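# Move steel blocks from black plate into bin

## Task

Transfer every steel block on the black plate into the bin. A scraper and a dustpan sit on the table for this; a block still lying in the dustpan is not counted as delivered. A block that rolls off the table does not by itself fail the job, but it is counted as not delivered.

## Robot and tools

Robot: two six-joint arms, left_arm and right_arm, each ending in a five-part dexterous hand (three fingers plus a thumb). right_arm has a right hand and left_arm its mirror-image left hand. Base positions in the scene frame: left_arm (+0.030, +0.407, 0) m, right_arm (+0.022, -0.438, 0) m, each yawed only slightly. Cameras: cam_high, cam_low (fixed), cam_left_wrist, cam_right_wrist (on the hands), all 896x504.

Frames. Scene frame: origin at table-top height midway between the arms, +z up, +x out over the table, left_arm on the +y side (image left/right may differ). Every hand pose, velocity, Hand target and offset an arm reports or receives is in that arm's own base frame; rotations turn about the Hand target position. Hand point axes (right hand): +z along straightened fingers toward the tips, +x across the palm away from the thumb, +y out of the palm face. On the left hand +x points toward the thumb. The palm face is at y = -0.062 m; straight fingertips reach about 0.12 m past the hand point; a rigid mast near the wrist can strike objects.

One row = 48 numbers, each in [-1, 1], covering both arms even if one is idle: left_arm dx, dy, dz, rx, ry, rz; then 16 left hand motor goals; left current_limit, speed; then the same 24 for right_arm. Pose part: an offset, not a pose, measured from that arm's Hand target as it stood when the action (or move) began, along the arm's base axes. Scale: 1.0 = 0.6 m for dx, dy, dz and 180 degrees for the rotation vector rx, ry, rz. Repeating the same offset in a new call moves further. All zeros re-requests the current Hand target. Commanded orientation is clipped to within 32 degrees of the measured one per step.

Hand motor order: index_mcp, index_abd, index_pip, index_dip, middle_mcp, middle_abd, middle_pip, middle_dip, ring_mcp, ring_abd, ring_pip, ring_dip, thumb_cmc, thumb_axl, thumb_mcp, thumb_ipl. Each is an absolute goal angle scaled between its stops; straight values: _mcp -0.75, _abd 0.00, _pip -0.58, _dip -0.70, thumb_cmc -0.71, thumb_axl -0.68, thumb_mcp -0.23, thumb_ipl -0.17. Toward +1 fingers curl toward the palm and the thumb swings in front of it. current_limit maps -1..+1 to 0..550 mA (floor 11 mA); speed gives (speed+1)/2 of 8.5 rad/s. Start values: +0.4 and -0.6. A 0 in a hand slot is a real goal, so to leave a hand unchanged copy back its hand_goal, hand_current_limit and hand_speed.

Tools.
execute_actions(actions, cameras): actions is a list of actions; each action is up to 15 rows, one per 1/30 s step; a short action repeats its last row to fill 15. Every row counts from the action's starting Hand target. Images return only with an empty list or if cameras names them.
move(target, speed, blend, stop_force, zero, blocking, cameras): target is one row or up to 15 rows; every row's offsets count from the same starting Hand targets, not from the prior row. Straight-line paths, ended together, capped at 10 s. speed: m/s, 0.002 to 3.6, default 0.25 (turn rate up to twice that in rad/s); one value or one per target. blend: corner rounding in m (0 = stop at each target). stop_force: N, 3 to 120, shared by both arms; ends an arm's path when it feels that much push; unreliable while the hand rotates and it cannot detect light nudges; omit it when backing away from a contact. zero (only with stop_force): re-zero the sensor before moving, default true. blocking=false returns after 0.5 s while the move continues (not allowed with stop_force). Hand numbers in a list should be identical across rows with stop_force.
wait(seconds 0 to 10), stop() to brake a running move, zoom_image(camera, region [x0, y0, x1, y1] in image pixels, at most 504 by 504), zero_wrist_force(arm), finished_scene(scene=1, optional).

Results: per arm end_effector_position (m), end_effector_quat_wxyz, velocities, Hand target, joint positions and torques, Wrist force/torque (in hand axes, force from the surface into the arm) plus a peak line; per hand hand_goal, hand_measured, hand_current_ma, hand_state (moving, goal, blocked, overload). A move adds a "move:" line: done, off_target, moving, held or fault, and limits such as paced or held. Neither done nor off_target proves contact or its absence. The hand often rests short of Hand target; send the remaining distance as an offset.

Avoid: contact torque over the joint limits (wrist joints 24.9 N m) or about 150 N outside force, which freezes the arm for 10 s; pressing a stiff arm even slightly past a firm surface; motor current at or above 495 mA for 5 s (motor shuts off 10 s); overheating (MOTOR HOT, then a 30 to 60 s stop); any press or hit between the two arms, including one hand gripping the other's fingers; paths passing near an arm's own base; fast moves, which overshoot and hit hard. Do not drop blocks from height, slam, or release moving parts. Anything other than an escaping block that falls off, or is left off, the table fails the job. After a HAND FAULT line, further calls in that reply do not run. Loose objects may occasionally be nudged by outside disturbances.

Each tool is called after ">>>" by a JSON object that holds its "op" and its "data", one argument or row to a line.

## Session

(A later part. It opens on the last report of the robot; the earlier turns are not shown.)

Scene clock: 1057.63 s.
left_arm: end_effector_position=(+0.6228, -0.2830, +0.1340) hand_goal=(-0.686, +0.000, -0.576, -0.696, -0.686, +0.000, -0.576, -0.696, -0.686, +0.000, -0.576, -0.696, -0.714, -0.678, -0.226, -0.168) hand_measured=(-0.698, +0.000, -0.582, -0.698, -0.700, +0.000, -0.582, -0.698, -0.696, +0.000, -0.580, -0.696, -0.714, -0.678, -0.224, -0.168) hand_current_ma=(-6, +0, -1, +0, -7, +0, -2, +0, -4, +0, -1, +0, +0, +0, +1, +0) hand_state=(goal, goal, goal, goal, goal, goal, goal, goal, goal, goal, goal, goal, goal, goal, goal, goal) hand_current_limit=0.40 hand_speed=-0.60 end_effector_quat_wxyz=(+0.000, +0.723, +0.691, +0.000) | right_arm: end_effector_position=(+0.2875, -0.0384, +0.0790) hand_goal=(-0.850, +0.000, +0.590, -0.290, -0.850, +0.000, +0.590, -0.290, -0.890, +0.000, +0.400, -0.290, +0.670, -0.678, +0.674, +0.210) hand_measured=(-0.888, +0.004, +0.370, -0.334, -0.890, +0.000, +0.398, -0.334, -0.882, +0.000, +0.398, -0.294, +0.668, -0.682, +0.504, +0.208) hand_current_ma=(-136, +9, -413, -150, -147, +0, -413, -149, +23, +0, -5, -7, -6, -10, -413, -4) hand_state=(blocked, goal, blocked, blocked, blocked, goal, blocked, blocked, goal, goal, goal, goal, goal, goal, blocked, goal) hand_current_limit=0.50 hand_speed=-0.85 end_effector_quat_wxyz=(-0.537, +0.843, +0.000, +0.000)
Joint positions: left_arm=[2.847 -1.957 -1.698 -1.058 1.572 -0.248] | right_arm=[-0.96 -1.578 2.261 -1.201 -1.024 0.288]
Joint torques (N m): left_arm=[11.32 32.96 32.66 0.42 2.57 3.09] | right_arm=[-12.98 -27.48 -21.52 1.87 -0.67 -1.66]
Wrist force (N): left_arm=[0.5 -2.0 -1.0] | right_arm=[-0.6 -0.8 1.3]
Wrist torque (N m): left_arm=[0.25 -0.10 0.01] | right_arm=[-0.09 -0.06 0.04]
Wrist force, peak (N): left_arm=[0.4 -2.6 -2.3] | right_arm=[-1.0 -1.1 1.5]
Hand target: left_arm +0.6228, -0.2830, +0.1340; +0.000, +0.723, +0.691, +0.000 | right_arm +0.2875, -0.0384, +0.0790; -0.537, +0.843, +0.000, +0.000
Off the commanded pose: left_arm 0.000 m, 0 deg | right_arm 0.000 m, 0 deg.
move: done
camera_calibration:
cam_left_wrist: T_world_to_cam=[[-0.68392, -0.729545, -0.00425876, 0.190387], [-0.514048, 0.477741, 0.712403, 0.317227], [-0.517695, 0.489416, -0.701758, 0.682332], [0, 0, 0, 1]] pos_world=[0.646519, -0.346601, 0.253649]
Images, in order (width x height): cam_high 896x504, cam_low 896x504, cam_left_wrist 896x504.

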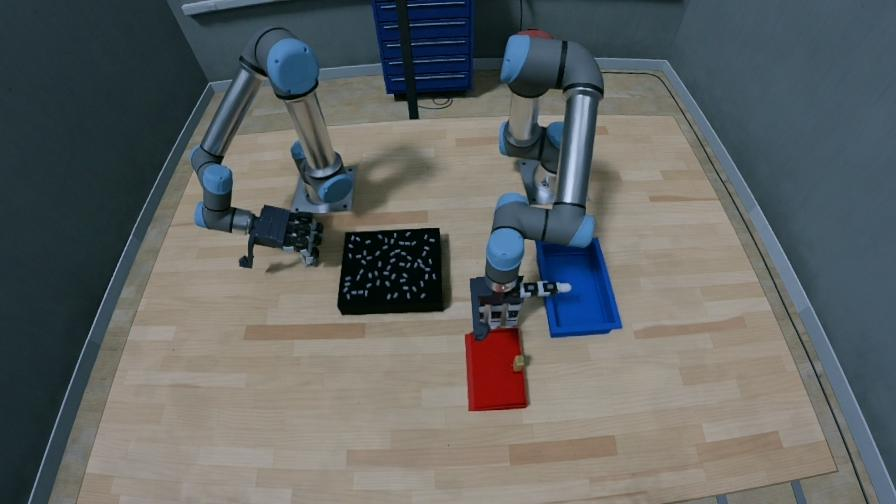

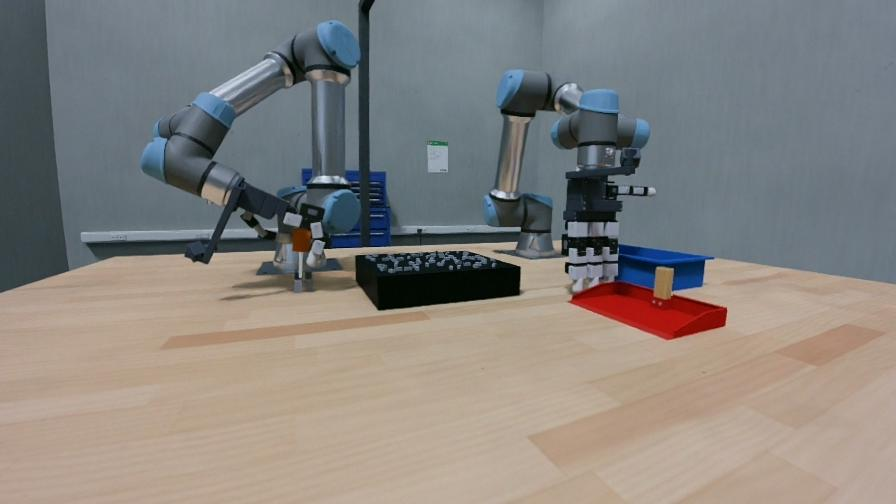

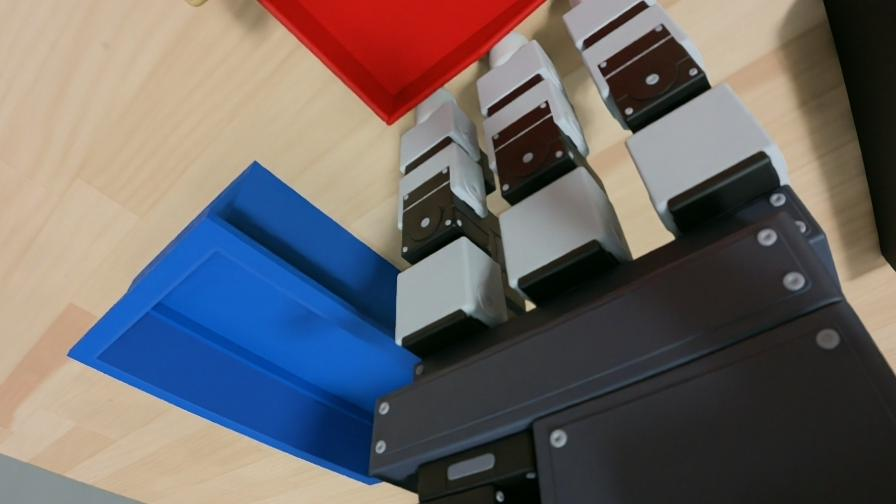

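>>> {"op": "move", "data": {
  "target": [
    [0,0,0.2,0,0,0,-0.99,0,0.737,-0.261,-0.99,0,0.737,-0.261,-0.99,0,0.737,-0.261,0.671,-0.678,-0.225,0.751,0.4,-0.6,0,0,0,0,0,0,-0.849,0,0.591,-0.29,-0.849,0,0.591,-0.29,-0.89,0,0.4,-0.29,0.671,-0.678,0.674,0.211,0.5,-0.85],
    [-0.2915,0.5573,0.2,-0.2676,0.2933,0.4405,-0.99,0,0.737,-0.261,-0.99,0,0.737,-0.261,-0.99,0,0.737,-0.261,0.671,-0.678,-0.225,0.751,0.4,-0.6,0,0,0,0,0,0,-0.849,0,0.591,-0.29,-0.849,0,0.591,-0.29,-0.89,0,0.4,-0.29,0.671,-0.678,0.674,0.211,0.5,-0.85]
  ],
  "blend": 0.05,
  "cameras": ["cam_low","cam_high","cam_left_wrist"],
  "speed": 0.25
}}

Scene clock: 1136.40 s.
left_arm: end_effector_position=(+0.4479, +0.0513, +0.2540) hand_goal=(-0.990, +0.000, +0.736, -0.262, -0.990, +0.000, +0.736, -0.262, -0.990, +0.000, +0.736, -0.262, +0.670, -0.678, -0.226, +0.750) hand_measured=(-0.984, +0.000, +0.732, -0.266, -0.984, +0.000, +0.734, -0.266, -0.984, +0.000, +0.732, -0.266, +0.666, -0.678, -0.224, +0.748) hand_current_ma=(+2, +0, +0, -1, +2, +0, +0, +0, +2, +0, +0, +0, -1, +0, +1, +0) hand_state=(goal, goal, goal, goal, goal, goal, goal, goal, goal, goal, goal, goal, goal, goal, goal, goal) hand_current_limit=0.40 hand_speed=-0.60 end_effector_quat_wxyz=(-0.013, +0.020, +0.843, -0.537) | right_arm: end_effector_position=(+0.2875, -0.0384, +0.0790) hand_goal=(-0.850, +0.000, +0.590, -0.290, -0.850, +0.000, +0.590, -0.290, -0.890, +0.000, +0.400, -0.290, +0.670, -0.678, +0.674, +0.210) hand_measured=(-0.888, +0.004, +0.370, -0.334, -0.890, +0.000, +0.398, -0.334, -0.882, +0.000, +0.398, -0.294, +0.668, -0.682, +0.504, +0.208) hand_current_ma=(-136, +9, -413, -150, -147, +0, -413, -149, +23, +0, -5, -7, -6, -10, -413, -4) hand_state=(blocked, goal, blocked, blocked, blocked, goal, blocked, blocked, goal, goal, goal, goal, goal, goal, blocked, goal) hand_current_limit=0.50 hand_speed=-0.85 end_effector_quat_wxyz=(-0.537, +0.843, +0.000, +0.000)
Joint positions: left_arm=[3.831 -1.732 -1.594 -2.351 0.836 -0.435] | right_arm=[-0.96 -1.578 2.261 -1.201 -1.024 0.288]
Joint torques (N m): left_arm=[9.05 24.4 33.13 -2 -2.83 -0.88] | right_arm=[-13.43 -27.54 -21.88 1.7 -0.75 -1.82]
Wrist force (N): left_arm=[0.4 -1.1 0.3] | right_arm=[-1.0 -1.1 1.3]
Wrist torque (N m): left_arm=[0.04 -0.08 -0.06] | right_arm=[-0.12 -0.02 0.01]
Wrist force, peak (N): left_arm=[0.5 -2.1 -1.3] | right_arm=[-0.9 -1.0 1.5]
Hand target: left_arm +0.4479, +0.0514, +0.2540; -0.013, +0.020, +0.843, -0.537 | right_arm +0.2875, -0.0384, +0.0790; -0.537, +0.843, +0.000, +0.000
Off the commanded pose: left_arm 0.000 m, 0 deg | right_arm 0.000 m, 0 deg.
move: done
camera_calibration:
cam_left_wrist: T_world_to_cam=[[0.74611, -0.31358, 0.587356, -0.496792], [-0.434011, 0.439932, 0.78619, -0.0705019], [-0.50493, -0.841503, 0.19214, 0.34789], [0, 0, 0, 1]] pos_world=[0.515723, 0.167983, 0.280378]
Images, in order (width x height): cam_high 896x504, cam_low 896x504, cam_left_wrist 896x504.

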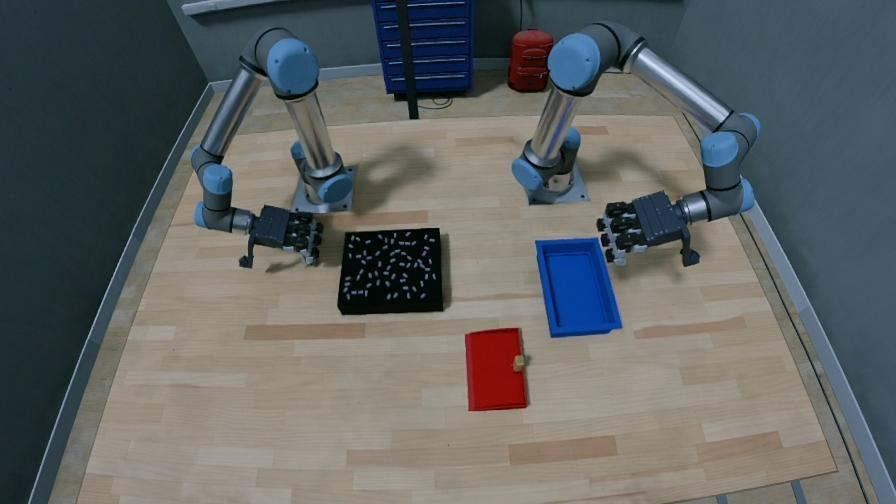

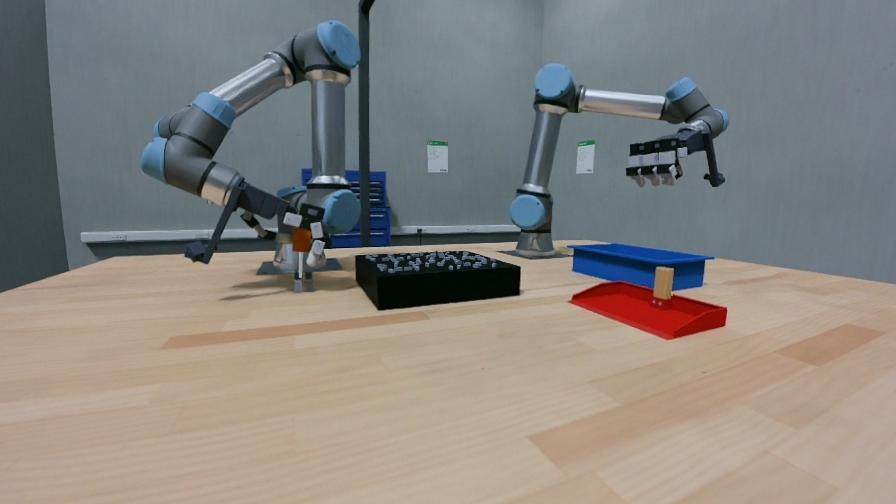

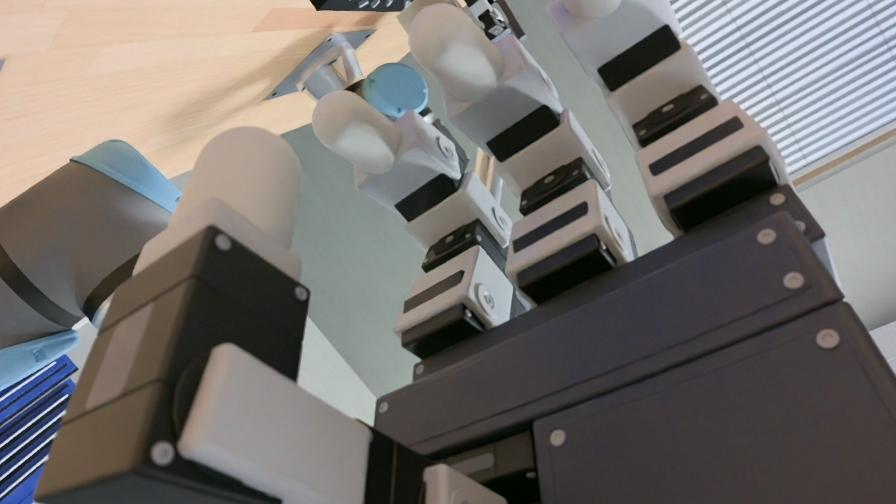

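>>> {"op": "move", "data": {
  "target": [0,0,-0.3233,0,0,0,-0.99,0,0.737,-0.261,-0.99,0,0.737,-0.261,-0.99,0,0.737,-0.261,0.671,-0.678,-0.225,0.751,0.4,-0.6,0,0,0,0,0,0,-0.849,0,0.591,-0.29,-0.849,0,0.591,-0.29,-0.89,0,0.4,-0.29,0.671,-0.678,0.674,0.211,0.5,-0.85],
  "cameras": ["cam_low","cam_high","cam_left_wrist"],
  "speed": 0.12,
  "stop_force": 8
}}

>>> {"op": "zoom_image", "data": {
  "camera": "cam_high",
  "region": [520, 180, 720, 350]
}}

>>> {"op": "zoom_image", "data": {
  "camera": "cam_low",
  "region": [560, 150, 760, 310]
}}

Scene clock: 1146.63 s.
left_arm: end_effector_position=(+0.4479, +0.0514, +0.0600) hand_goal=(-0.990, +0.000, +0.736, -0.262, -0.990, +0.000, +0.736, -0.262, -0.990, +0.000, +0.736, -0.262, +0.670, -0.678, -0.226, +0.750) hand_measured=(-0.984, +0.000, +0.732, -0.266, -0.984, +0.000, +0.734, -0.266, -0.984, +0.000, +0.732, -0.266, +0.666, -0.678, -0.224, +0.748) hand_current_ma=(+2, +0, +0, -1, +2, +0, +0, +0, +2, +0, +0, +0, -1, +0, +1, +0) hand_state=(goal, goal, goal, goal, goal, goal, goal, goal, goal, goal, goal, goal, goal, goal, goal, goal) hand_current_limit=0.40 hand_speed=-0.60 end_effector_quat_wxyz=(-0.013, +0.020, +0.843, -0.537) | right_arm: end_effector_position=(+0.2875, -0.0384, +0.0790) hand_goal=(-0.850, +0.000, +0.590, -0.290, -0.850, +0.000, +0.590, -0.290, -0.890, +0.000, +0.400, -0.290, +0.670, -0.678, +0.674, +0.210) hand_measured=(-0.888, +0.004, +0.370, -0.334, -0.890, +0.000, +0.398, -0.334, -0.882, +0.000, +0.398, -0.294, +0.668, -0.682, +0.504, +0.208) hand_current_ma=(-136, +9, -413, -150, -147, +0, -413, -149, +23, +0, -5, -7, -6, -10, -413, -4) hand_state=(blocked, goal, blocked, blocked, blocked, goal, blocked, blocked, goal, goal, goal, goal, goal, goal, blocked, goal) hand_current_limit=0.50 hand_speed=-0.85 end_effector_quat_wxyz=(-0.537, +0.843, +0.000, +0.000)
Joint positions: left_arm=[3.832 -1.925 -1.891 -1.86 0.835 -0.435] | right_arm=[-0.96 -1.578 2.261 -1.201 -1.024 0.288]
Joint torques (N m): left_arm=[-7.14 28.17 7.31 3.1 -2.89 -2.78] | right_arm=[-12.41 -27.3 -21.2 1.73 -0.6 -1.81]
Wrist force (N): left_arm=[0.5 -1.1 0.3] | right_arm=[-0.8 -0.8 1.2]
Wrist torque (N m): left_arm=[0.04 -0.10 -0.05] | right_arm=[-0.08 -0.03 0.02]
Wrist force, peak (N): left_arm=[0.4 -2.1 -0.2] | right_arm=[-1.0 -1.0 1.5]
Hand target: left_arm +0.4479, +0.0514, +0.0600; -0.013, +0.020, +0.843, -0.537 | right_arm +0.2875, -0.0384, +0.0790; -0.537, +0.843, +0.000, +0.000
Off the commanded pose: left_arm 0.000 m, 0 deg | right_arm 0.000 m, 0 deg.
move: done
camera_calibration:
cam_left_wrist: T_world_to_cam=[[0.746131, -0.313421, 0.587415, -0.382856], [-0.434074, 0.439994, 0.786121, 0.082003], [-0.504846, -0.84153, 0.192245, 0.385201], [0, 0, 0, 1]] pos_world=[0.515723, 0.168082, 0.0863779]
Images, in order (width x height): cam_high 896x504, cam_low 896x504, cam_left_wrist 896x504.

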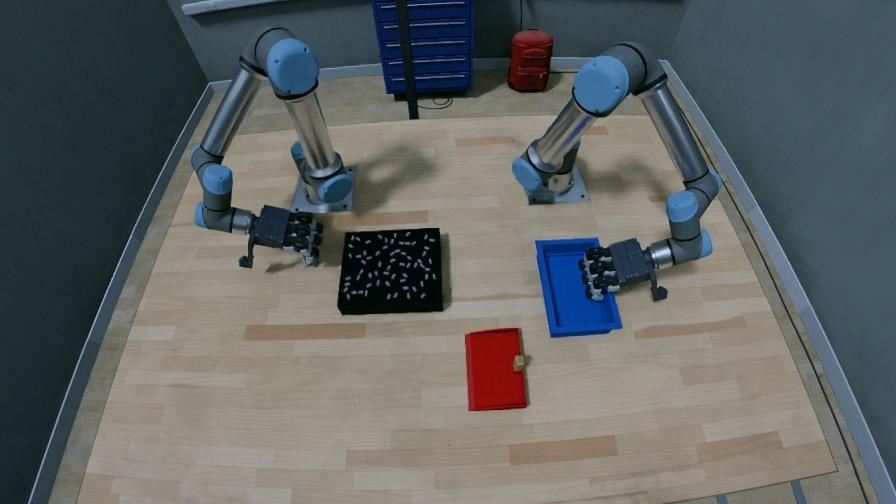

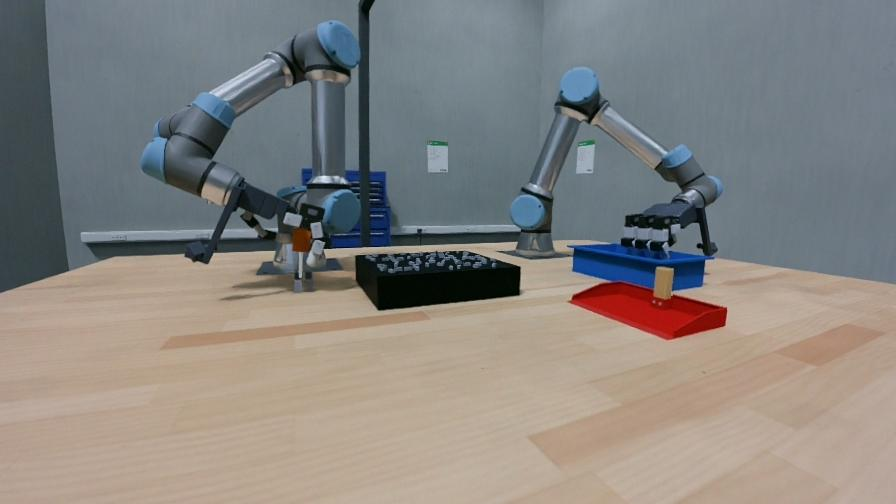

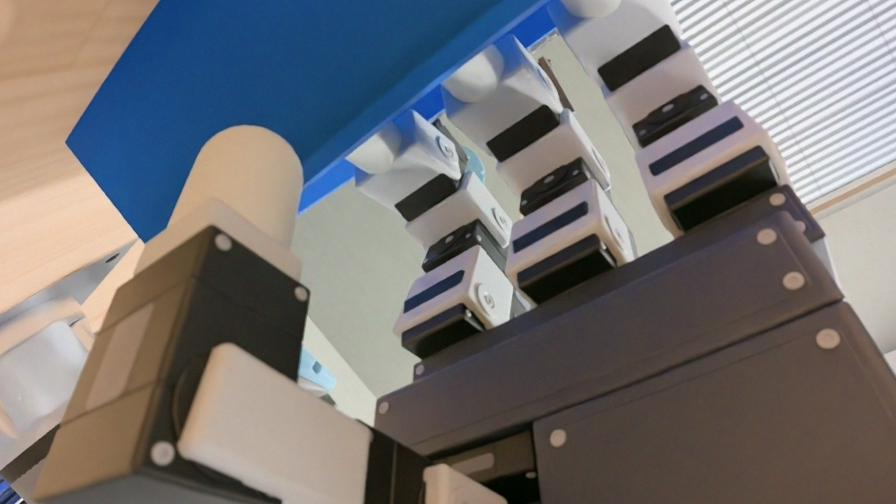

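Scaled by 2.520 from the camera's 896x504 image, which has a finer 1280x720 frame.

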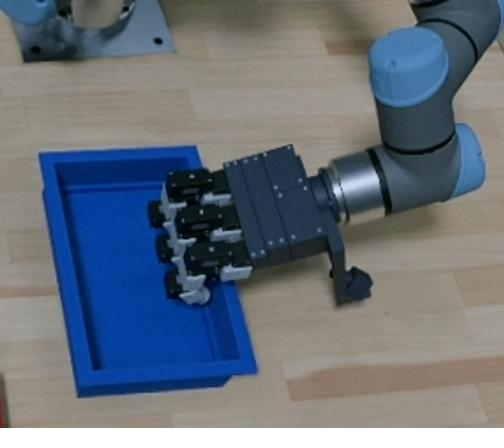

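Scaled by 2.520 from the camera's 896x504 image, which has a finer 1280x720 frame.

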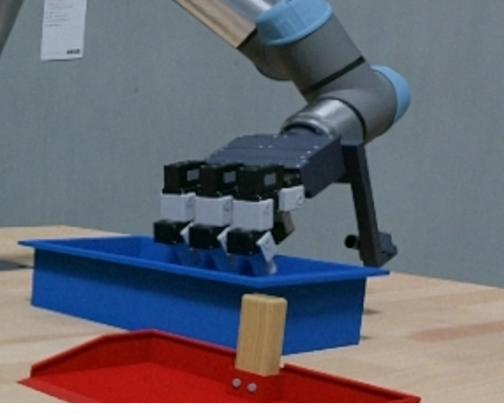

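>>> {"op": "move", "data": {
  "target": [0,0,-0.07,0,0,0,-0.99,0,0.737,-0.261,-0.99,0,0.737,-0.261,-0.99,0,0.737,-0.261,0.671,-0.678,-0.225,0.751,0.4,-0.6,0,0,0,0,0,0,-0.849,0,0.591,-0.29,-0.849,0,0.591,-0.29,-0.89,0,0.4,-0.29,0.671,-0.678,0.674,0.211,0.5,-0.85],
  "cameras": ["cam_low","cam_high","cam_left_wrist"],
  "speed": 0.05,
  "stop_force": 5
}}

>>> {"op": "zoom_image", "data": {
  "camera": "cam_high",
  "region": [520, 180, 720, 350]
}}

>>> {"op": "zoom_image", "data": {
  "camera": "cam_low",
  "region": [560, 150, 760, 310]
}}

Scene clock: 1162.50 s.
left_arm: end_effector_position=(+0.4478, +0.0513, +0.0195) hand_goal=(-0.990, +0.000, +0.736, -0.262, -0.990, +0.000, +0.736, -0.262, -0.990, +0.000, +0.736, -0.262, +0.670, -0.678, -0.226, +0.750) hand_measured=(-0.986, +0.000, +0.738, -0.260, -0.986, +0.000, +0.738, -0.260, -0.986, +0.000, +0.738, -0.260, +0.666, -0.678, -0.224, +0.748) hand_current_ma=(+1, +0, +0, +0, +1, +0, +0, +0, +1, +0, +0, +0, -1, +0, +1, +0) hand_state=(goal, goal, goal, goal, goal, goal, goal, goal, goal, goal, goal, goal, goal, goal, goal, goal) hand_current_limit=0.40 hand_speed=-0.60 end_effector_quat_wxyz=(-0.013, +0.020, +0.843, -0.537) | right_arm: end_effector_position=(+0.2875, -0.0384, +0.0790) hand_goal=(-0.850, +0.000, +0.590, -0.290, -0.850, +0.000, +0.590, -0.290, -0.890, +0.000, +0.400, -0.290, +0.670, -0.678, +0.674, +0.210) hand_measured=(-0.888, +0.004, +0.370, -0.334, -0.890, +0.000, +0.398, -0.334, -0.882, +0.000, +0.398, -0.294, +0.668, -0.682, +0.504, +0.208) hand_current_ma=(-136, +9, -413, -150, -147, +0, -413, -149, +23, +0, -5, -7, -6, -10, -413, -4) hand_state=(blocked, goal, blocked, blocked, blocked, goal, blocked, blocked, goal, goal, goal, goal, goal, goal, blocked, goal) hand_current_limit=0.50 hand_speed=-0.85 end_effector_quat_wxyz=(-0.537, +0.843, +0.000, +0.000)
Joint positions: left_arm=[3.832 -1.992 -1.925 -1.759 0.835 -0.435] | right_arm=[-0.96 -1.578 2.261 -1.201 -1.024 0.288]
Joint torques (N m): left_arm=[7.91 43.51 26.36 -2.23 1.02 1.15] | right_arm=[-12.8 -27.05 -21.53 1.71 -0.68 -1.78]
Wrist force (N): left_arm=[0.7 -1.3 0.4] | right_arm=[-0.9 -1.0 1.1]
Wrist torque (N m): left_arm=[0.07 -0.12 -0.03] | right_arm=[-0.10 -0.03 0.01]
Wrist force, peak (N): left_arm=[0.9 -8.4 -1.4] | right_arm=[-0.9 -1.1 1.5]
Hand target: left_arm +0.4478, +0.0513, +0.0195; -0.013, +0.020, +0.843, -0.537 (not the last commanded pose) | right_arm +0.2875, -0.0384, +0.0790; -0.537, +0.843, +0.000, +0.000
Off the commanded pose: left_arm 0.002 m, 0 deg | right_arm 0.000 m, 0 deg.
move: contact (left_arm)
camera_calibration:
cam_left_wrist: T_world_to_cam=[[0.746116, -0.313429, 0.587429, -0.359014], [-0.434023, 0.440101, 0.786089, 0.113799], [-0.504911, -0.841471, 0.192331, 0.392872], [0, 0, 0, 1]] pos_world=[0.515623, 0.167983, 0.0458779]
Images, in order (width x height): cam_high 896x504, cam_low 896x504, cam_left_wrist 896x504.

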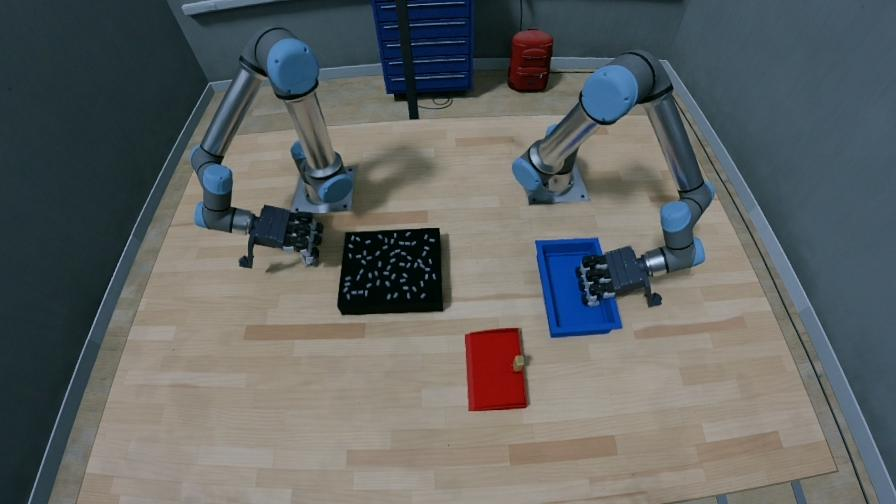

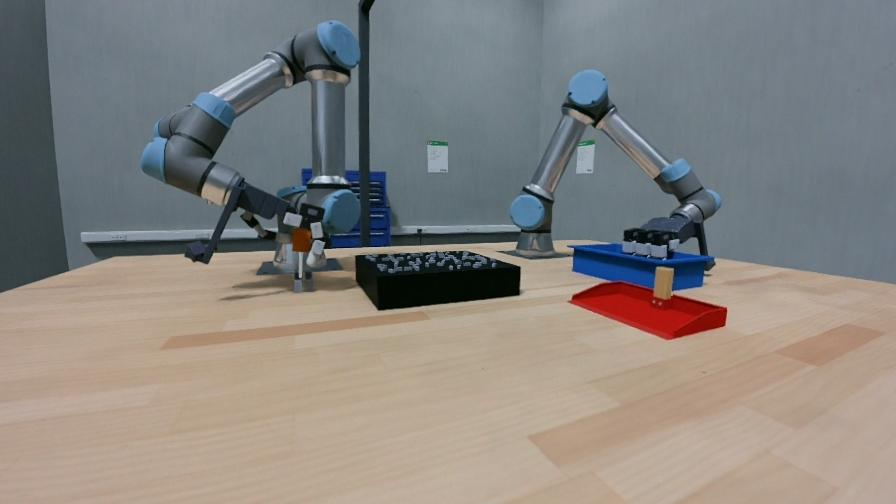

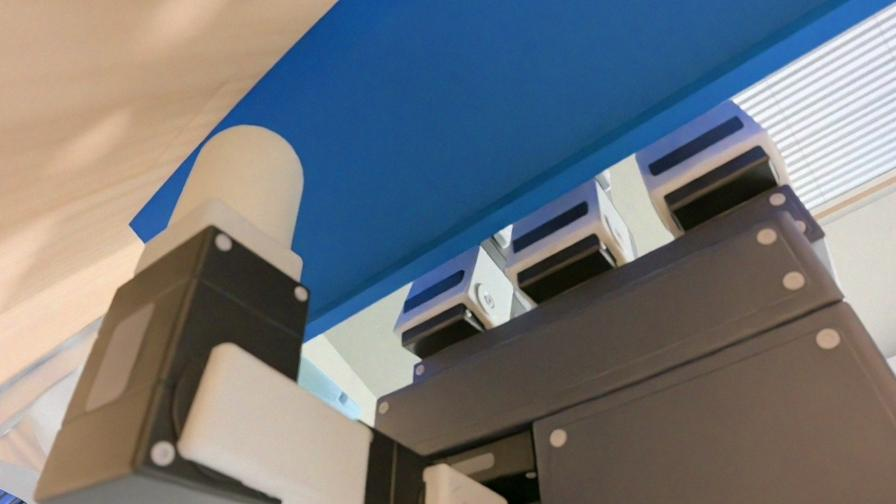

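Scaled by 2.520 from the camera's 896x504 image, which has a finer 1280x720 frame.

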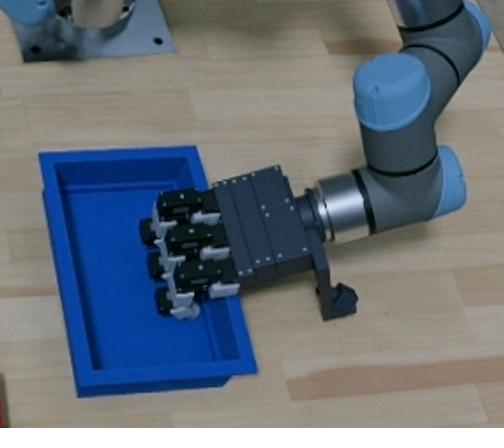

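Scaled by 2.520 from the camera's 896x504 image, which has a finer 1280x720 frame.

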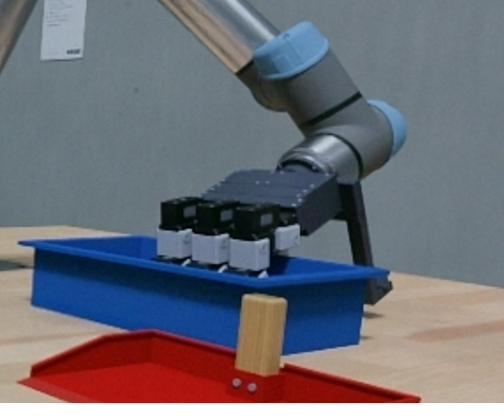

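>>> {"op": "move", "data": {
  "target": [0,0,0.0067,0,0,0,-0.99,0,0.737,-0.261,-0.99,0,0.737,-0.261,-0.99,0,0.737,-0.261,0.671,-0.678,-0.225,0.751,0.4,-0.8,0,0,0,0,0,0,-0.849,0,0.591,-0.29,-0.849,0,0.591,-0.29,-0.89,0,0.4,-0.29,0.671,-0.678,0.674,0.211,0.5,-0.85],
  "speed": 0.05
}}

>>> {"op": "move", "data": {
  "target": [0,0,0,0,0,0,-0.99,0,0.93,-0.116,-0.99,0,0.93,-0.116,-0.99,0,0.93,-0.116,0.671,-0.678,0.056,0.76,0.4,-0.8,0,0,0,0,0,0,-0.849,0,0.591,-0.29,-0.849,0,0.591,-0.29,-0.89,0,0.4,-0.29,0.671,-0.678,0.674,0.211,0.5,-0.85],
  "cameras": ["cam_low","cam_high","cam_left_wrist"],
  "speed": 0.05
}}

>>> {"op": "zoom_image", "data": {
  "camera": "cam_high",
  "region": [520, 180, 720, 350]
}}

Scene clock: 1173.30 s.
left_arm: end_effector_position=(+0.4478, +0.0513, +0.0235) hand_goal=(-0.990, +0.000, +0.736, -0.262, -0.990, +0.000, +0.736, -0.262, -0.990, +0.000, +0.736, -0.262, +0.670, -0.678, -0.226, +0.750) hand_measured=(-0.984, +0.000, +0.738, -0.260, -0.984, +0.000, +0.738, -0.260, -0.984, +0.000, +0.738, -0.260, +0.666, -0.678, -0.224, +0.748) hand_current_ma=(+1, +0, +0, +0, +1, +0, +0, +0, +1, +0, +0, +0, -1, +0, +1, +0) hand_state=(goal, goal, goal, goal, goal, goal, goal, goal, goal, goal, goal, goal, goal, goal, goal, goal) hand_current_limit=0.40 hand_speed=-0.80 end_effector_quat_wxyz=(-0.013, +0.020, +0.843, -0.537) | right_arm: end_effector_position=(+0.2875, -0.0384, +0.0790) hand_goal=(-0.850, +0.000, +0.590, -0.290, -0.850, +0.000, +0.590, -0.290, -0.890, +0.000, +0.400, -0.290, +0.670, -0.678, +0.674, +0.210) hand_measured=(-0.888, +0.004, +0.370, -0.334, -0.890, +0.000, +0.398, -0.334, -0.882, +0.000, +0.398, -0.294, +0.668, -0.682, +0.504, +0.208) hand_current_ma=(-136, +9, -413, -150, -147, +0, -413, -149, +23, +0, -5, -7, -6, -10, -413, -4) hand_state=(blocked, goal, blocked, blocked, blocked, goal, blocked, blocked, goal, goal, goal, goal, goal, goal, blocked, goal) hand_current_limit=0.50 hand_speed=-0.85 end_effector_quat_wxyz=(-0.537, +0.843, +0.000, +0.000)
Joint positions: left_arm=[3.832 -1.986 -1.922 -1.769 0.835 -0.435] | right_arm=[-0.96 -1.578 2.261 -1.201 -1.024 0.288]
Joint torques (N m): left_arm=[6.16 42.73 26.67 -2.47 1.23 0.66] | right_arm=[-12.89 -26.62 -21.4 1.59 -0.66 -1.83]
Wrist force (N): left_arm=[0.5 -1.0 0.5] | right_arm=[-0.8 -0.8 1.3]
Wrist torque (N m): left_arm=[0.05 -0.09 -0.05] | right_arm=[-0.08 -0.04 0.03]
Wrist force, peak (N): left_arm=[0.7 -1.5 0.3] | right_arm=[-1.0 -1.0 1.5]
Hand target: left_arm +0.4478, +0.0513, +0.0235; -0.013, +0.020, +0.843, -0.537 | right_arm +0.2875, -0.0384, +0.0790; -0.537, +0.843, +0.000, +0.000
Off the commanded pose: left_arm 0.000 m, 0 deg | right_arm 0.000 m, 0 deg.
move: done

Scene clock: 1174.10 s.
left_arm: end_effector_position=(+0.4478, +0.0513, +0.0235) hand_goal=(-0.990, +0.000, +0.930, -0.116, -0.990, +0.000, +0.930, -0.116, -0.990, +0.000, +0.930, -0.116, +0.670, -0.678, +0.056, +0.760) hand_measured=(-0.986, +0.000, +0.920, -0.122, -0.986, +0.000, +0.920, -0.122, -0.984, +0.000, +0.920, -0.122, +0.666, -0.678, +0.052, +0.756) hand_current_ma=(+1, +0, -4, -2, +1, +0, -3, -2, +1, +0, -4, -1, -1, +0, -1, -1) hand_state=(goal, goal, goal, goal, goal, goal, goal, goal, goal, goal, goal, goal, goal, goal, goal, goal) hand_current_limit=0.40 hand_speed=-0.80 end_effector_quat_wxyz=(-0.013, +0.020, +0.843, -0.537) | right_arm: end_effector_position=(+0.2875, -0.0384, +0.0790) hand_goal=(-0.850, +0.000, +0.590, -0.290, -0.850, +0.000, +0.590, -0.290, -0.890, +0.000, +0.400, -0.290, +0.670, -0.678, +0.674, +0.210) hand_measured=(-0.888, +0.004, +0.370, -0.334, -0.890, +0.000, +0.398, -0.334, -0.882, +0.000, +0.398, -0.294, +0.668, -0.682, +0.504, +0.208) hand_current_ma=(-136, +9, -413, -150, -147, +0, -413, -149, +23, +0, -5, -7, -6, -10, -413, -4) hand_state=(blocked, goal, blocked, blocked, blocked, goal, blocked, blocked, goal, goal, goal, goal, goal, goal, blocked, goal) hand_current_limit=0.50 hand_speed=-0.85 end_effector_quat_wxyz=(-0.537, +0.843, +0.000, +0.000)
Joint positions: left_arm=[3.832 -1.985 -1.922 -1.769 0.835 -0.435] | right_arm=[-0.96 -1.578 2.261 -1.201 -1.024 0.288]
Joint torques (N m): left_arm=[6.32 44.25 27.32 -0.61 1.07 0.59] | right_arm=[-13.15 -27.51 -21.14 1.75 -0.66 -1.64]
Wrist force (N): left_arm=[0.5 -0.8 0.9] | right_arm=[-0.8 -1.1 1.0]
Wrist torque (N m): left_arm=[0.07 -0.08 -0.06] | right_arm=[-0.11 -0.03 0.02]
Wrist force, peak (N): left_arm=[0.5 -1.1 1.1] | right_arm=[-1.0 -1.0 1.5]
Hand target: left_arm +0.4478, +0.0513, +0.0235; -0.013, +0.020, +0.843, -0.537 | right_arm +0.2875, -0.0384, +0.0790; -0.537, +0.843, +0.000, +0.000
Off the commanded pose: left_arm 0.000 m, 0 deg | right_arm 0.000 m, 0 deg.
move: done
camera_calibration:
cam_left_wrist: T_world_to_cam=[[0.746116, -0.313429, 0.587429, -0.361364], [-0.434023, 0.440101, 0.786089, 0.110654], [-0.504911, -0.841471, 0.192331, 0.392103], [0, 0, 0, 1]] pos_world=[0.515623, 0.167983, 0.0498779]
Images, in order (width x height): cam_high 896x504, cam_low 896x504, cam_left_wrist 896x504.

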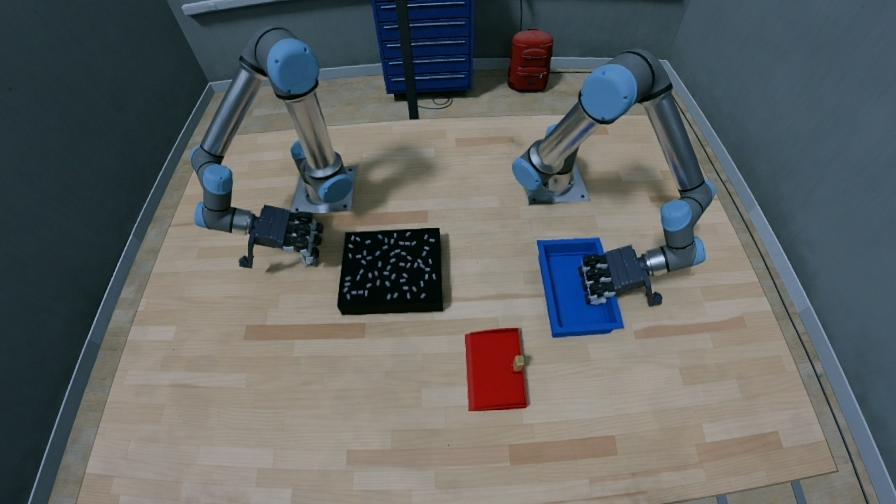

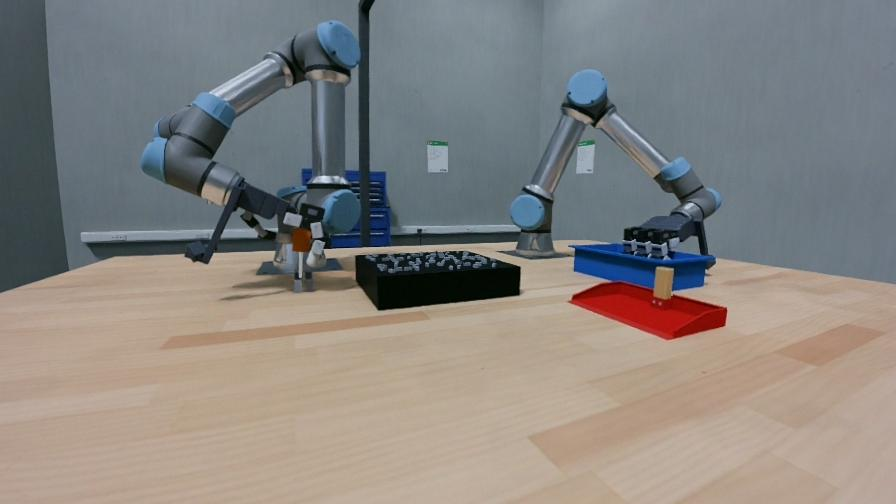

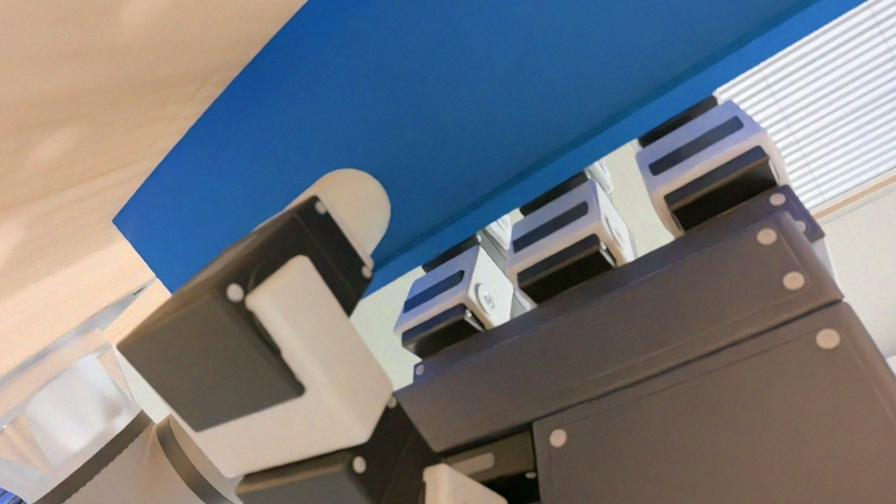

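Scaled by 2.520 from the camera's 896x504 image, which has a finer 1280x720 frame.

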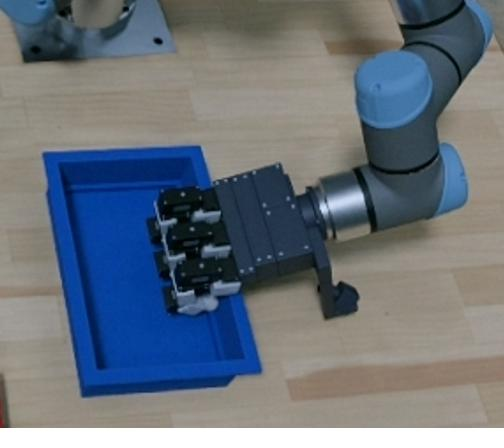

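>>> {"op": "move", "data": {
  "target": [0,0,0,0,0,0,-0.9,0,0.97,0.08,-0.9,0,0.97,0.08,-0.9,0,0.97,0.08,0.671,-0.678,0.3,0.84,0.3,-0.85,0,0,0,0,0,0,-0.849,0,0.591,-0.29,-0.849,0,0.591,-0.29,-0.89,0,0.4,-0.29,0.671,-0.678,0.674,0.211,0.5,-0.85],
  "cameras": ["cam_low","cam_high","cam_left_wrist"],
  "speed": 0.05
}}

>>> {"op": "zoom_image", "data": {
  "camera": "cam_high",
  "region": [520, 180, 720, 350]
}}

Scene clock: 1181.83 s.
left_arm: end_effector_position=(+0.4478, +0.0513, +0.0235) hand_goal=(-0.900, +0.000, +0.970, +0.080, -0.900, +0.000, +0.970, +0.080, -0.900, +0.000, +0.970, +0.080, +0.670, -0.678, +0.300, +0.840) hand_measured=(-0.922, +0.002, +0.952, +0.076, -0.910, +0.002, +0.956, +0.070, -0.900, +0.000, +0.960, +0.072, +0.670, -0.676, +0.144, +0.838) hand_current_ma=(-16, +0, -10, -1, -4, +0, -7, -4, +0, +0, -4, -3, +0, +0, -357, +0) hand_state=(blocked, goal, goal, goal, goal, goal, goal, goal, goal, goal, goal, goal, goal, goal, blocked, goal) hand_current_limit=0.30 hand_speed=-0.85 end_effector_quat_wxyz=(-0.013, +0.020, +0.843, -0.537) | right_arm: end_effector_position=(+0.2875, -0.0384, +0.0790) hand_goal=(-0.850, +0.000, +0.590, -0.290, -0.850, +0.000, +0.590, -0.290, -0.890, +0.000, +0.400, -0.290, +0.670, -0.678, +0.674, +0.210) hand_measured=(-0.888, +0.004, +0.370, -0.334, -0.890, +0.000, +0.398, -0.334, -0.882, +0.000, +0.398, -0.294, +0.668, -0.682, +0.504, +0.208) hand_current_ma=(-136, +9, -413, -150, -147, +0, -413, -149, +23, +0, -5, -7, -6, -10, -413, -4) hand_state=(blocked, goal, blocked, blocked, blocked, goal, blocked, blocked, goal, goal, goal, goal, goal, goal, blocked, goal) hand_current_limit=0.50 hand_speed=-0.85 end_effector_quat_wxyz=(-0.537, +0.843, +0.000, +0.000)
Joint positions: left_arm=[3.832 -1.985 -1.922 -1.769 0.835 -0.435] | right_arm=[-0.96 -1.578 2.261 -1.201 -1.024 0.288]
Joint torques (N m): left_arm=[4.93 43.88 26.23 2.25 1.14 0.51] | right_arm=[-12.7 -26.71 -21.51 1.62 -0.58 -1.7]
Wrist force (N): left_arm=[0.9 0.4 0.9] | right_arm=[-0.8 -0.9 1.2]
Wrist torque (N m): left_arm=[0.18 -0.02 -0.04] | right_arm=[-0.10 -0.04 0.03]
Wrist force, peak (N): left_arm=[0.5 -0.9 1.5] | right_arm=[-1.0 -0.9 1.4]
Hand target: left_arm +0.4478, +0.0513, +0.0235; -0.013, +0.020, +0.843, -0.537 | right_arm +0.2875, -0.0384, +0.0790; -0.537, +0.843, +0.000, +0.000
Off the commanded pose: left_arm 0.000 m, 0 deg | right_arm 0.000 m, 0 deg.
move: done
camera_calibration:
cam_left_wrist: T_world_to_cam=[[0.746116, -0.313429, 0.587429, -0.361364], [-0.434023, 0.440101, 0.786089, 0.110654], [-0.504911, -0.841471, 0.192331, 0.392103], [0, 0, 0, 1]] pos_world=[0.515623, 0.167983, 0.0498779]
Images, in order (width x height): cam_high 896x504, cam_low 896x504, cam_left_wrist 896x504.

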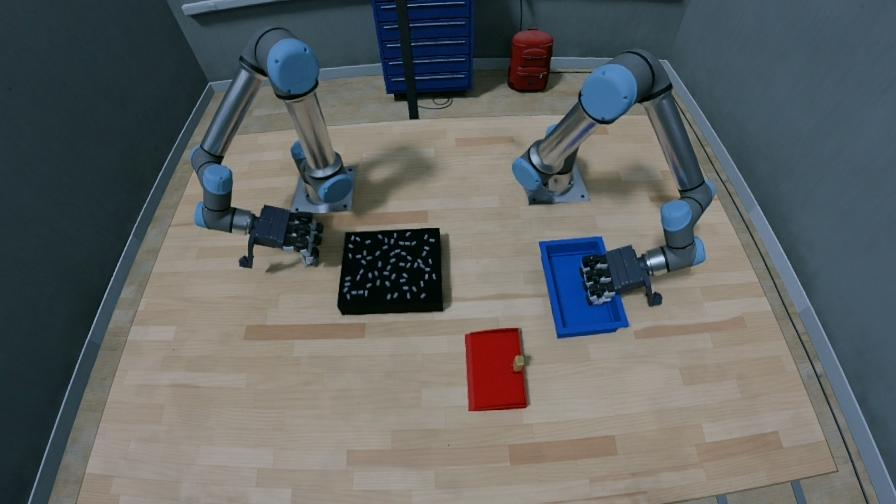

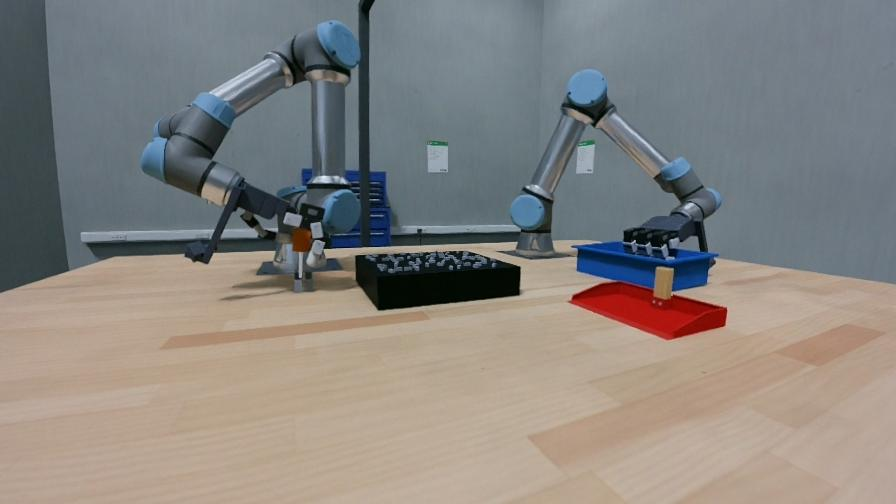

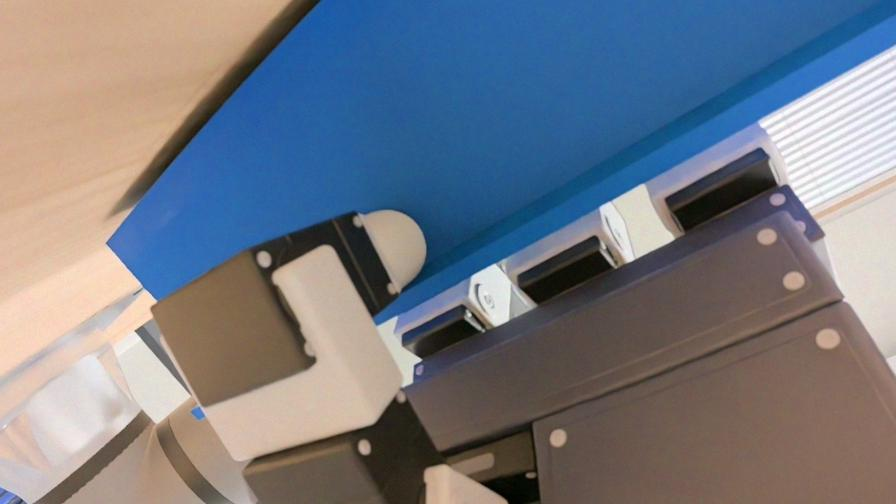

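Scaled by 2.520 from the camera's 896x504 image, which has a finer 1280x720 frame.

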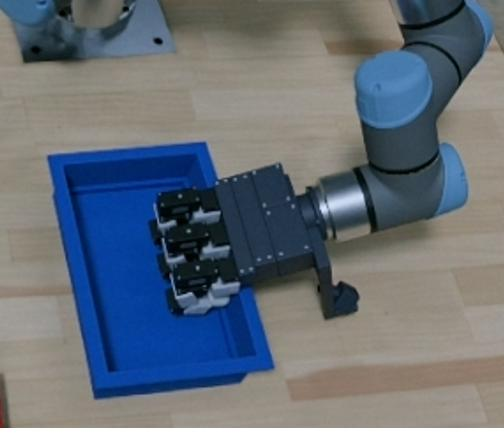

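>>> {"op": "move", "data": {
  "target": [-0.1772,-0.4057,0.003,0,0,-0.003,-0.9,0,0.97,0.08,-0.9,0,0.97,0.08,-0.9,0,0.97,0.08,0.671,-0.678,0.3,0.84,0.3,-0.85,0,0,0,0,0,0,-0.849,0,0.591,-0.29,-0.849,0,0.591,-0.29,-0.89,0,0.4,-0.29,0.671,-0.678,0.674,0.211,0.5,-0.85],
  "cameras": ["cam_low","cam_high","cam_left_wrist"],
  "speed": 0.07
}}

>>> {"op": "zoom_image", "data": {
  "camera": "cam_high",
  "region": [420, 180, 620, 350]
}}

Scene clock: 1202.73 s.
left_arm: end_effector_position=(+0.3415, -0.1921, +0.0253) hand_goal=(-0.900, +0.000, +0.970, +0.080, -0.900, +0.000, +0.970, +0.080, -0.900, +0.000, +0.970, +0.080, +0.670, -0.678, +0.300, +0.840) hand_measured=(-0.932, +0.002, +0.950, +0.080, -0.906, +0.002, +0.956, +0.070, -0.896, +0.000, +0.964, +0.076, +0.670, -0.676, +0.150, +0.834) hand_current_ma=(-29, +0, -12, +0, -1, +0, -7, -3, +1, +0, -1, -1, +0, +0, -357, -3) hand_state=(blocked, goal, goal, goal, goal, goal, goal, goal, goal, goal, goal, goal, goal, goal, blocked, goal) hand_current_limit=0.30 hand_speed=-0.85 end_effector_quat_wxyz=(-0.015, +0.024, +0.843, -0.537) | right_arm: end_effector_position=(+0.2875, -0.0384, +0.0790) hand_goal=(-0.850, +0.000, +0.590, -0.290, -0.850, +0.000, +0.590, -0.290, -0.890, +0.000, +0.400, -0.290, +0.670, -0.678, +0.674, +0.210) hand_measured=(-0.888, +0.004, +0.370, -0.334, -0.890, +0.000, +0.398, -0.334, -0.882, +0.000, +0.398, -0.294, +0.668, -0.682, +0.504, +0.208) hand_current_ma=(-136, +9, -412, -150, -147, +0, -413, -149, +23, +0, -5, -7, -6, -10, -413, -4) hand_state=(blocked, goal, blocked, blocked, blocked, goal, blocked, blocked, goal, goal, goal, goal, goal, goal, blocked, goal) hand_current_limit=0.50 hand_speed=-0.85 end_effector_quat_wxyz=(-0.537, +0.843, +0.000, +0.000)
Joint positions: left_arm=[3.448 -1.69 -2.426 -1.247 0.56 -0.838] | right_arm=[-0.96 -1.578 2.261 -1.201 -1.024 0.288]
Joint torques (N m): left_arm=[-7.78 27.63 3.26 4.47 -3.65 -2.75] | right_arm=[-13.31 -26.73 -21.36 1.41 -0.56 -1.65]
Wrist force (N): left_arm=[0.4 0.8 0.6] | right_arm=[-0.9 -0.8 1.5]
Wrist torque (N m): left_arm=[0.19 -0.10 -0.10] | right_arm=[-0.10 -0.03 0.02]
Wrist force, peak (N): left_arm=[1.1 0.5 1.1] | right_arm=[-0.9 -1.0 1.6]
Hand target: left_arm +0.3415, -0.1921, +0.0253; -0.015, +0.024, +0.843, -0.537 | right_arm +0.2875, -0.0384, +0.0790; -0.537, +0.843, +0.000, +0.000
Off the commanded pose: left_arm 0.000 m, 0 deg | right_arm 0.000 m, 0 deg.
move: done
camera_calibration:
cam_left_wrist: T_world_to_cam=[[0.743083, -0.320485, 0.587467, -0.359735], [-0.429847, 0.444235, 0.786058, 0.169611], [-0.512893, -0.836627, 0.192344, 0.136893], [0, 0, 0, 1]] pos_world=[0.410431, -0.0761082, 0.0516778]
Images, in order (width x height): cam_high 896x504, cam_low 896x504, cam_left_wrist 896x504.

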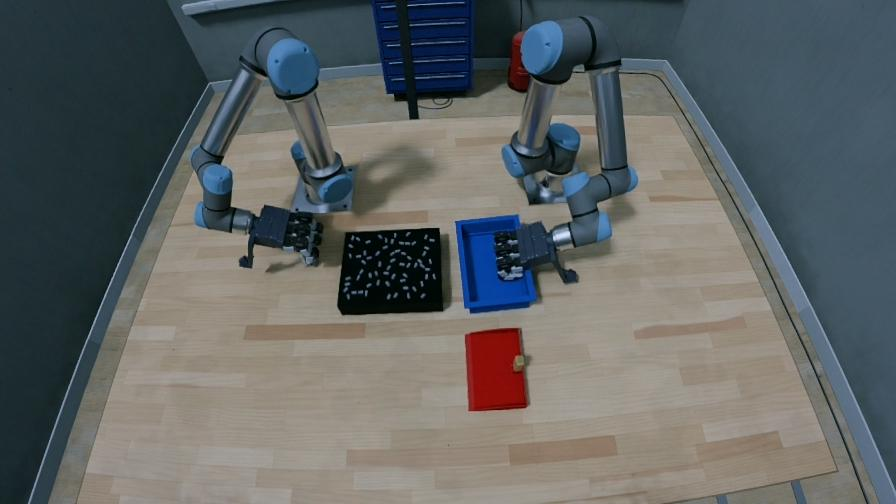

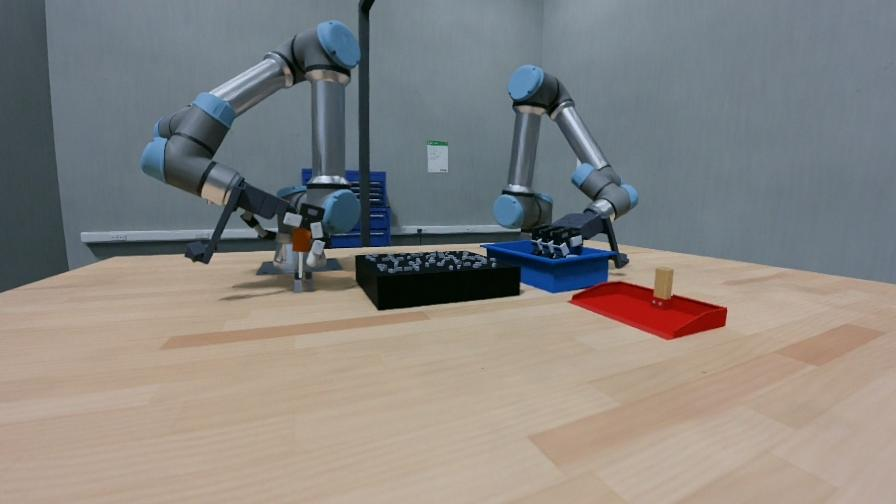

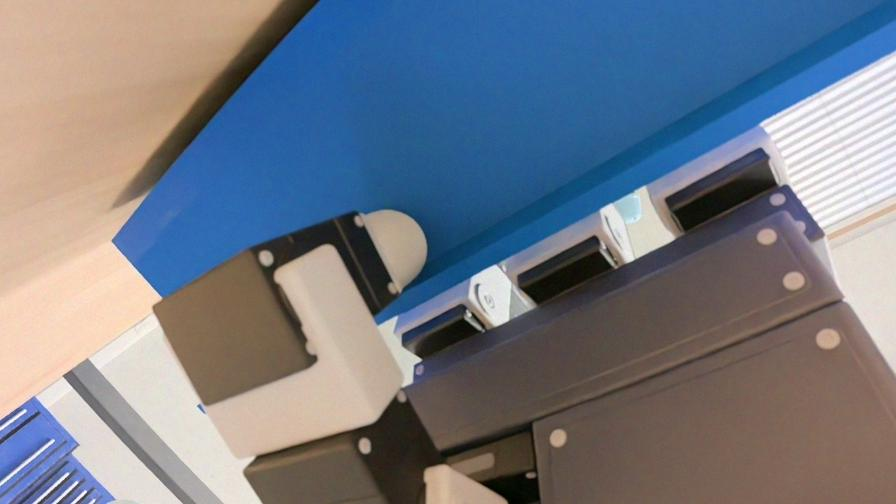

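Scaled by 2.520 from the camera's 896x504 image, which has a finer 1280x720 frame.

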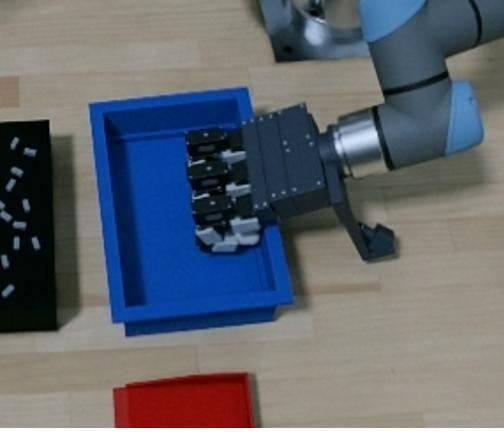

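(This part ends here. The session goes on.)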